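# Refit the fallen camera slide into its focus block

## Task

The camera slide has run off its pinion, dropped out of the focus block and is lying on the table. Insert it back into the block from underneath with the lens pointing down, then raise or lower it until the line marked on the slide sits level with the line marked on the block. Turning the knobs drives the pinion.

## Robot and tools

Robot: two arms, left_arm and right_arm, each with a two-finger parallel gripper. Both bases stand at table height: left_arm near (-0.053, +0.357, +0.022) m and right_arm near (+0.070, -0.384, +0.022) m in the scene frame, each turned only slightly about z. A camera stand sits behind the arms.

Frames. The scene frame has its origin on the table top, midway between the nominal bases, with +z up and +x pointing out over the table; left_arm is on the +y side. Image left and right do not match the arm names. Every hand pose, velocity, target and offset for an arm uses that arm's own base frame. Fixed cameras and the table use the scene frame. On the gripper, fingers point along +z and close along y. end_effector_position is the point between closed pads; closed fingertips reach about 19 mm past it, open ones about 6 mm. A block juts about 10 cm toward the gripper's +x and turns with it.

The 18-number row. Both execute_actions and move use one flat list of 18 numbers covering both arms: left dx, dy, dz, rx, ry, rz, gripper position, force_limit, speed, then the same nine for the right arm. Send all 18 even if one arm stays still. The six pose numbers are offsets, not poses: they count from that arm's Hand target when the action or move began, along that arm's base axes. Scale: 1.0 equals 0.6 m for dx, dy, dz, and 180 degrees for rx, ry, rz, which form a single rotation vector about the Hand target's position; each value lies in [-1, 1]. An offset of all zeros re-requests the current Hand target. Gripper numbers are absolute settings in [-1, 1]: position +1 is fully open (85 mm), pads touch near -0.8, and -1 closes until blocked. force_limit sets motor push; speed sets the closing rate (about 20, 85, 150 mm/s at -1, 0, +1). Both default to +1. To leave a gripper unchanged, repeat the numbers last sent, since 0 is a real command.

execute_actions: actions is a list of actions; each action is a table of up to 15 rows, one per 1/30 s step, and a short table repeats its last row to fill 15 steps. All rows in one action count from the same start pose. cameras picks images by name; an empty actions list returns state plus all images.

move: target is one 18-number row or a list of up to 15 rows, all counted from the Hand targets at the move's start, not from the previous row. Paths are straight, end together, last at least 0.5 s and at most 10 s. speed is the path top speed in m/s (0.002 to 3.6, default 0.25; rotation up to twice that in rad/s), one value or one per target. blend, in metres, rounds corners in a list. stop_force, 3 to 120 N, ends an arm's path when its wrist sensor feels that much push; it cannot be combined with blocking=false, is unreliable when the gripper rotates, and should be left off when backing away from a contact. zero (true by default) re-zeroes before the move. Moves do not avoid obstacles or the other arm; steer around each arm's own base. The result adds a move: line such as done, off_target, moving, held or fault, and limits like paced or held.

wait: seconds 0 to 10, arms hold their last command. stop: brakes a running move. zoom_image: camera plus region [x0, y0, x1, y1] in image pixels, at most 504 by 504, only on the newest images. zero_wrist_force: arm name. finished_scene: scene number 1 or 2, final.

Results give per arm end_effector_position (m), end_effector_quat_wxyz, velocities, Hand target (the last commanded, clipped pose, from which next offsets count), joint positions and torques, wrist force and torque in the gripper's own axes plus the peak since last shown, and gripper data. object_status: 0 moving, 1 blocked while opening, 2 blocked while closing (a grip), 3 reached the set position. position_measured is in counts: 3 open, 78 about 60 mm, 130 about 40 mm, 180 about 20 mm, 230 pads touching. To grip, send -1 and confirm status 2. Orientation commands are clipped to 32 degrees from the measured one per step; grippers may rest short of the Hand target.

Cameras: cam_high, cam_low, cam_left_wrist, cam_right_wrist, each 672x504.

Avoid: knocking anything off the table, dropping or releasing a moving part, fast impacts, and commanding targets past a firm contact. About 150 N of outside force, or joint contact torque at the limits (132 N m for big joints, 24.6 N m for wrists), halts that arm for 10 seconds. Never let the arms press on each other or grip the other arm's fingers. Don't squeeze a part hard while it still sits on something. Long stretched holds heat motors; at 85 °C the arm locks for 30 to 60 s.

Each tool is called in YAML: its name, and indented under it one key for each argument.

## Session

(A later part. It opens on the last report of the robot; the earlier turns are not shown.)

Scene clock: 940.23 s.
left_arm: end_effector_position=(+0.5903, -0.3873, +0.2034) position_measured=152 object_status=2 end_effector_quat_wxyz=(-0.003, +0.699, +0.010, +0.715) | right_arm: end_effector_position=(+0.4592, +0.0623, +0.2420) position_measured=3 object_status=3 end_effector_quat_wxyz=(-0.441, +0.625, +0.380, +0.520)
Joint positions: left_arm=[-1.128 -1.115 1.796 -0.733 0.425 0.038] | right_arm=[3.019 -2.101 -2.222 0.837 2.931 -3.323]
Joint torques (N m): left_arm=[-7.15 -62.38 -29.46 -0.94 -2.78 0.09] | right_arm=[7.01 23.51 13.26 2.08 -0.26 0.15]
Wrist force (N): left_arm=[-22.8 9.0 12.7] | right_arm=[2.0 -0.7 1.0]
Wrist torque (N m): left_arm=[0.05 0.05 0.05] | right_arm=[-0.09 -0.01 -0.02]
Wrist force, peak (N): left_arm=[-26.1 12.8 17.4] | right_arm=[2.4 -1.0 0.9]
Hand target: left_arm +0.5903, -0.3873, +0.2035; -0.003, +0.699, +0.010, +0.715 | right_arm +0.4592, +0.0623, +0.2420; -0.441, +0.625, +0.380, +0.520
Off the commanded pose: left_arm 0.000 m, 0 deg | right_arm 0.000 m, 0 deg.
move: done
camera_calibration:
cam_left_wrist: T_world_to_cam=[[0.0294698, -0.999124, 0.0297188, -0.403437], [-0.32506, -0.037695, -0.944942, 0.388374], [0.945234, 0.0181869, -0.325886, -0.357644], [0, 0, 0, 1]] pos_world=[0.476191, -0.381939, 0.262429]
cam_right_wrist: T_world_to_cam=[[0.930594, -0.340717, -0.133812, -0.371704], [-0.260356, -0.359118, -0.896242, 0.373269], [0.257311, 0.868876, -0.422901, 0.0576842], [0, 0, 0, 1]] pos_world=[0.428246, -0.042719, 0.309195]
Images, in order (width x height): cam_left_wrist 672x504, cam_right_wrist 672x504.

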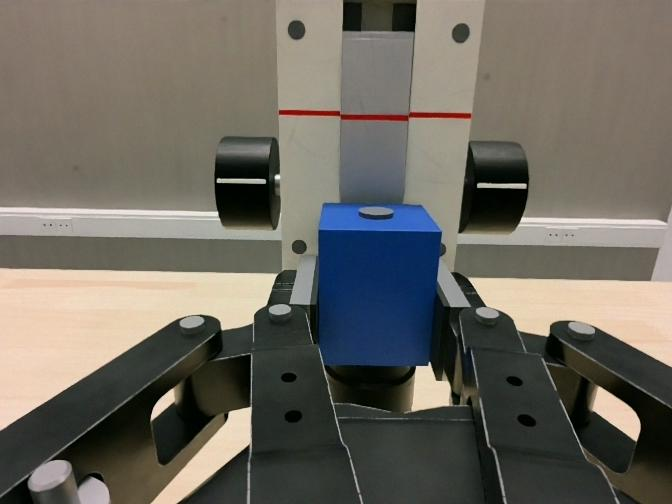

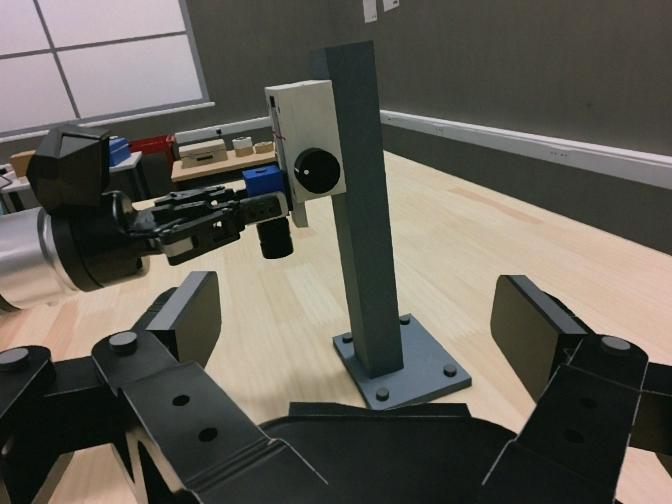

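move:
  target: [0.0007,-0.0007,0.0018,0,0,0,-1,-0.6,-1,0,0,0,0,0,0,1,1,1]
  speed: 0.01
  cameras: ["cam_left_wrist"]

zoom_image:
  camera: "cam_left_wrist"
  region: [320, 60, 440, 180]

Scene clock: 950.03 s.
left_arm: end_effector_position=(+0.5907, -0.3877, +0.2046) position_measured=152 object_status=2 end_effector_quat_wxyz=(-0.003, +0.699, +0.010, +0.715) | right_arm: end_effector_position=(+0.4592, +0.0623, +0.2420) position_measured=3 object_status=3 end_effector_quat_wxyz=(-0.441, +0.625, +0.380, +0.520)
Joint positions: left_arm=[-1.128 -1.116 1.793 -0.73 0.425 0.038] | right_arm=[3.019 -2.101 -2.222 0.837 2.931 -3.323]
Joint torques (N m): left_arm=[11.41 -57.29 -32.44 -1.25 2.84 -1.62] | right_arm=[6.18 21.94 12.88 2.05 -0.32 0.16]
Wrist force (N): left_arm=[-17.1 -4.0 -10.1] | right_arm=[2.0 -0.6 1.1]
Wrist torque (N m): left_arm=[0.31 0.35 -0.33] | right_arm=[-0.08 -0.03 -0.02]
Wrist force, peak (N): left_arm=[-23.8 9.1 12.5] | right_arm=[2.3 -0.9 1.1]
Hand target: left_arm +0.5907, -0.3877, +0.2046; -0.003, +0.699, +0.010, +0.715 | right_arm +0.4592, +0.0623, +0.2420; -0.441, +0.625, +0.380, +0.520
Off the commanded pose: left_arm 0.000 m, 0 deg | right_arm 0.000 m, 0 deg.
move: done
camera_calibration:
cam_left_wrist: T_world_to_cam=[[0.0293755, -0.999126, 0.0297518, -0.403846], [-0.325063, -0.0376955, -0.944941, 0.38953], [0.945236, 0.0180869, -0.325886, -0.357695], [0, 0, 0, 1]] pos_world=[0.476591, -0.38234, 0.26353]
Images, in order (width x height): cam_left_wrist 672x504.

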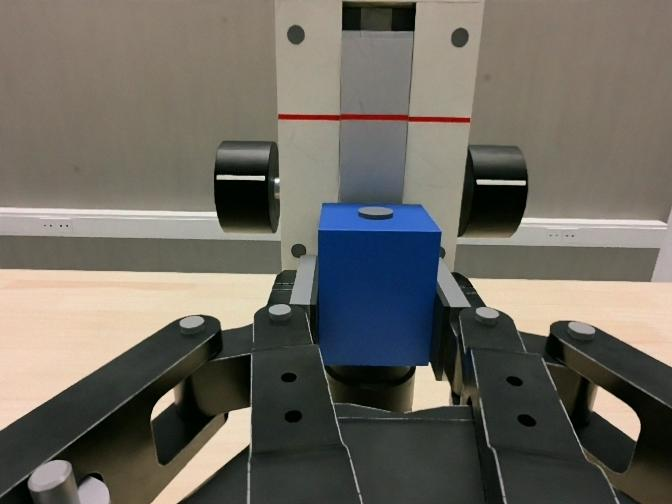

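Scaled by 4.200.

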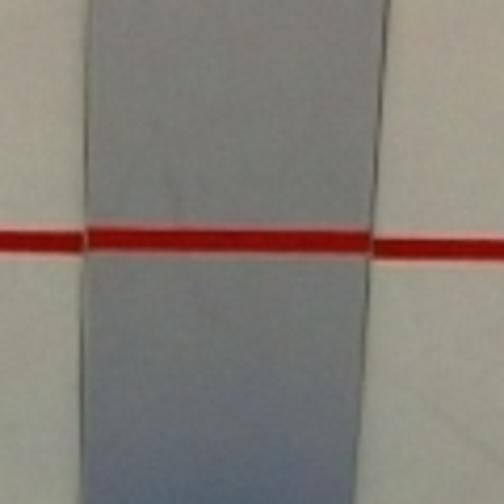

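move:
  target:
    - [0,0,0,0,0,0,0.3,-0.6,-0.5,0,0,0,0,0,0,1,1,1]
    - [-0.012,0,0,0,0,0,0.3,-0.6,-0.5,0,0,0,0,0,0,1,1,1]
  speed: 0.08
  cameras: ["cam_left_wrist","cam_right_wrist"]

zoom_image:
  camera: "cam_left_wrist"
  region: [320, 60, 440, 180]

Scene clock: 960.23 s.
left_arm: end_effector_position=(+0.5837, -0.3877, +0.2046) position_measured=91 object_status=3 end_effector_quat_wxyz=(-0.003, +0.699, +0.010, +0.715) | right_arm: end_effector_position=(+0.4592, +0.0623, +0.2420) position_measured=3 object_status=3 end_effector_quat_wxyz=(-0.441, +0.625, +0.380, +0.520)
Joint positions: left_arm=[-1.141 -1.125 1.807 -0.736 0.412 0.039] | right_arm=[3.019 -2.101 -2.222 0.837 2.931 -3.323]
Joint torques (N m): left_arm=[-7.3 -47.6 -9.62 -3.54 -1.1 1.58] | right_arm=[5.91 22.8 13.48 2.07 -0.14 0.17]
Wrist force (N): left_arm=[2.5 -0.4 0.3] | right_arm=[1.9 -0.7 1.0]
Wrist torque (N m): left_arm=[-0.01 -0.34 -0.32] | right_arm=[-0.09 -0.02 -0.02]
Wrist force, peak (N): left_arm=[-17.5 -4.0 -11.0] | right_arm=[2.4 -0.8 1.1]
Hand target: left_arm +0.5835, -0.3877, +0.2046; -0.003, +0.699, +0.010, +0.715 | right_arm +0.4592, +0.0623, +0.2420; -0.441, +0.625, +0.380, +0.520
Off the commanded pose: left_arm 0.000 m, 0 deg | right_arm 0.000 m, 0 deg.
move: done
camera_calibration:
cam_left_wrist: T_world_to_cam=[[0.0294698, -0.999124, 0.0297188, -0.403678], [-0.32506, -0.037695, -0.944942, 0.387347], [0.945234, 0.0181869, -0.325886, -0.351007], [0, 0, 0, 1]] pos_world=[0.469591, -0.382339, 0.263629]
cam_right_wrist: T_world_to_cam=[[0.930594, -0.340717, -0.133812, -0.371704], [-0.260356, -0.359118, -0.896242, 0.373269], [0.257311, 0.868876, -0.422901, 0.0576842], [0, 0, 0, 1]] pos_world=[0.428246, -0.042719, 0.309195]
Images, in order (width x height): cam_left_wrist 672x504, cam_right_wrist 672x504.

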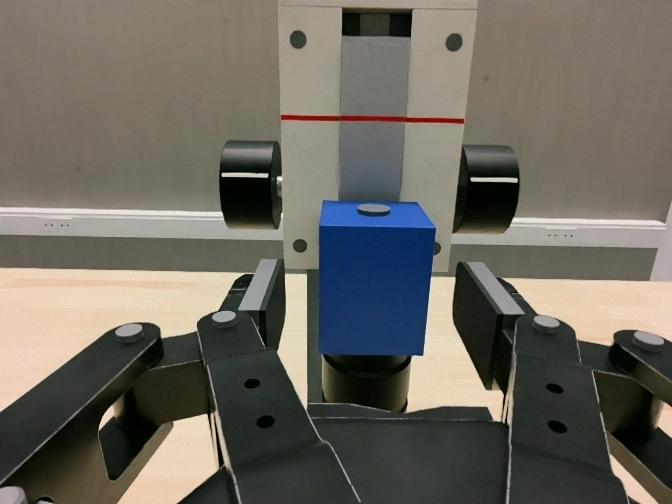

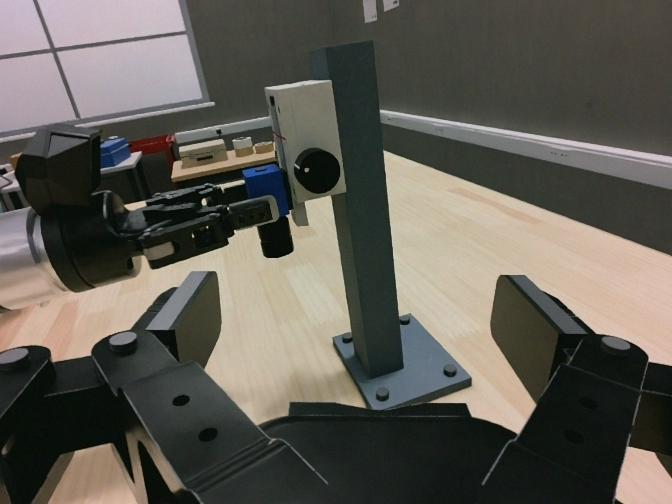

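Scaled by 4.200.

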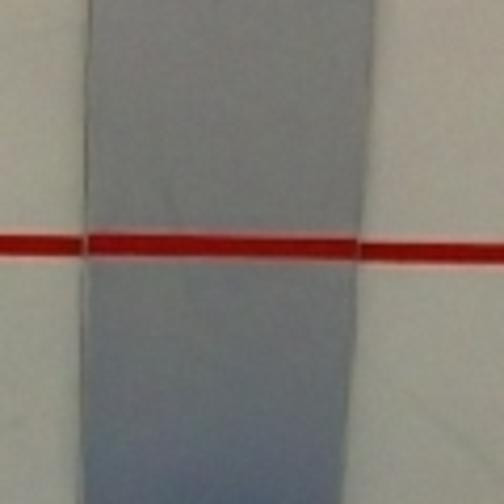

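move:
  target: [-0.13,0,0,0,0,0,0.3,-0.6,-0.5,0,0,0,0,0,0,1,1,1]
  speed: 0.2
  cameras: ["cam_left_wrist"]

zoom_image:
  camera: "cam_left_wrist"
  region: [300, 90, 420, 210]

Scene clock: 968.90 s.
left_arm: end_effector_position=(+0.5056, -0.3877, +0.2046) position_measured=91 object_status=3 end_effector_quat_wxyz=(-0.003, +0.699, +0.010, +0.715) | right_arm: end_effector_position=(+0.4592, +0.0623, +0.2420) position_measured=3 object_status=3 end_effector_quat_wxyz=(-0.441, +0.625, +0.380, +0.520)
Joint positions: left_arm=[-1.297 -1.22 1.956 -0.821 0.256 0.072] | right_arm=[3.019 -2.101 -2.222 0.837 2.931 -3.323]
Joint torques (N m): left_arm=[-7.38 -42.06 -10.65 -3.23 -1.19 1.43] | right_arm=[6.49 22.72 13.69 1.97 -0.2 0.04]
Wrist force (N): left_arm=[2.5 -0.4 0.7] | right_arm=[2.2 -0.6 1.0]
Wrist torque (N m): left_arm=[-0.04 -0.34 -0.34] | right_arm=[-0.08 -0.05 -0.02]
Wrist force, peak (N): left_arm=[2.5 -0.5 1.9] | right_arm=[2.4 -0.9 1.3]
Hand target: left_arm +0.5055, -0.3877, +0.2046; -0.003, +0.699, +0.010, +0.715 | right_arm +0.4592, +0.0623, +0.2420; -0.441, +0.625, +0.380, +0.520
Off the commanded pose: left_arm 0.000 m, 0 deg | right_arm 0.000 m, 0 deg.
move: done
camera_calibration:
cam_left_wrist: T_world_to_cam=[[0.0293774, -0.999126, 0.0297483, -0.401349], [-0.325152, -0.0376946, -0.94491, 0.361988], [0.945205, 0.0180863, -0.325975, -0.277188], [0, 0, 0, 1]] pos_world=[0.391491, -0.38234, 0.263629]
Images, in order (width x height): cam_left_wrist 672x504.

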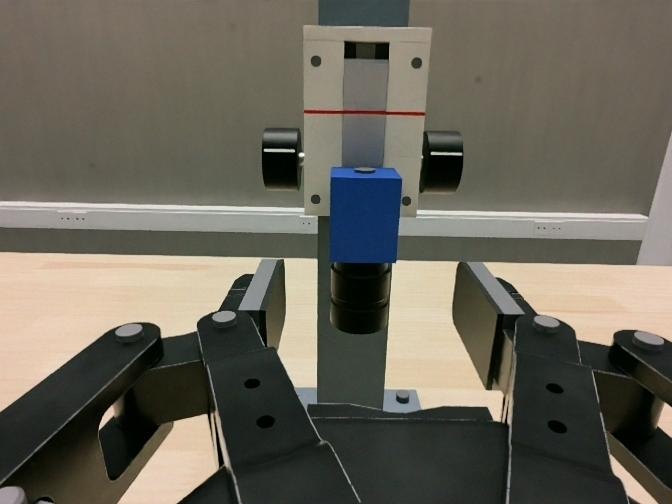

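Scaled by 4.200.

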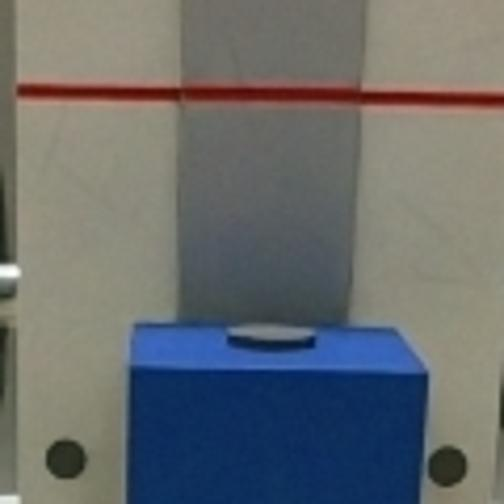

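Lines are level and the slide holds by itself.

finished_scene:
  scene: 1

The scene is finished: the task was done.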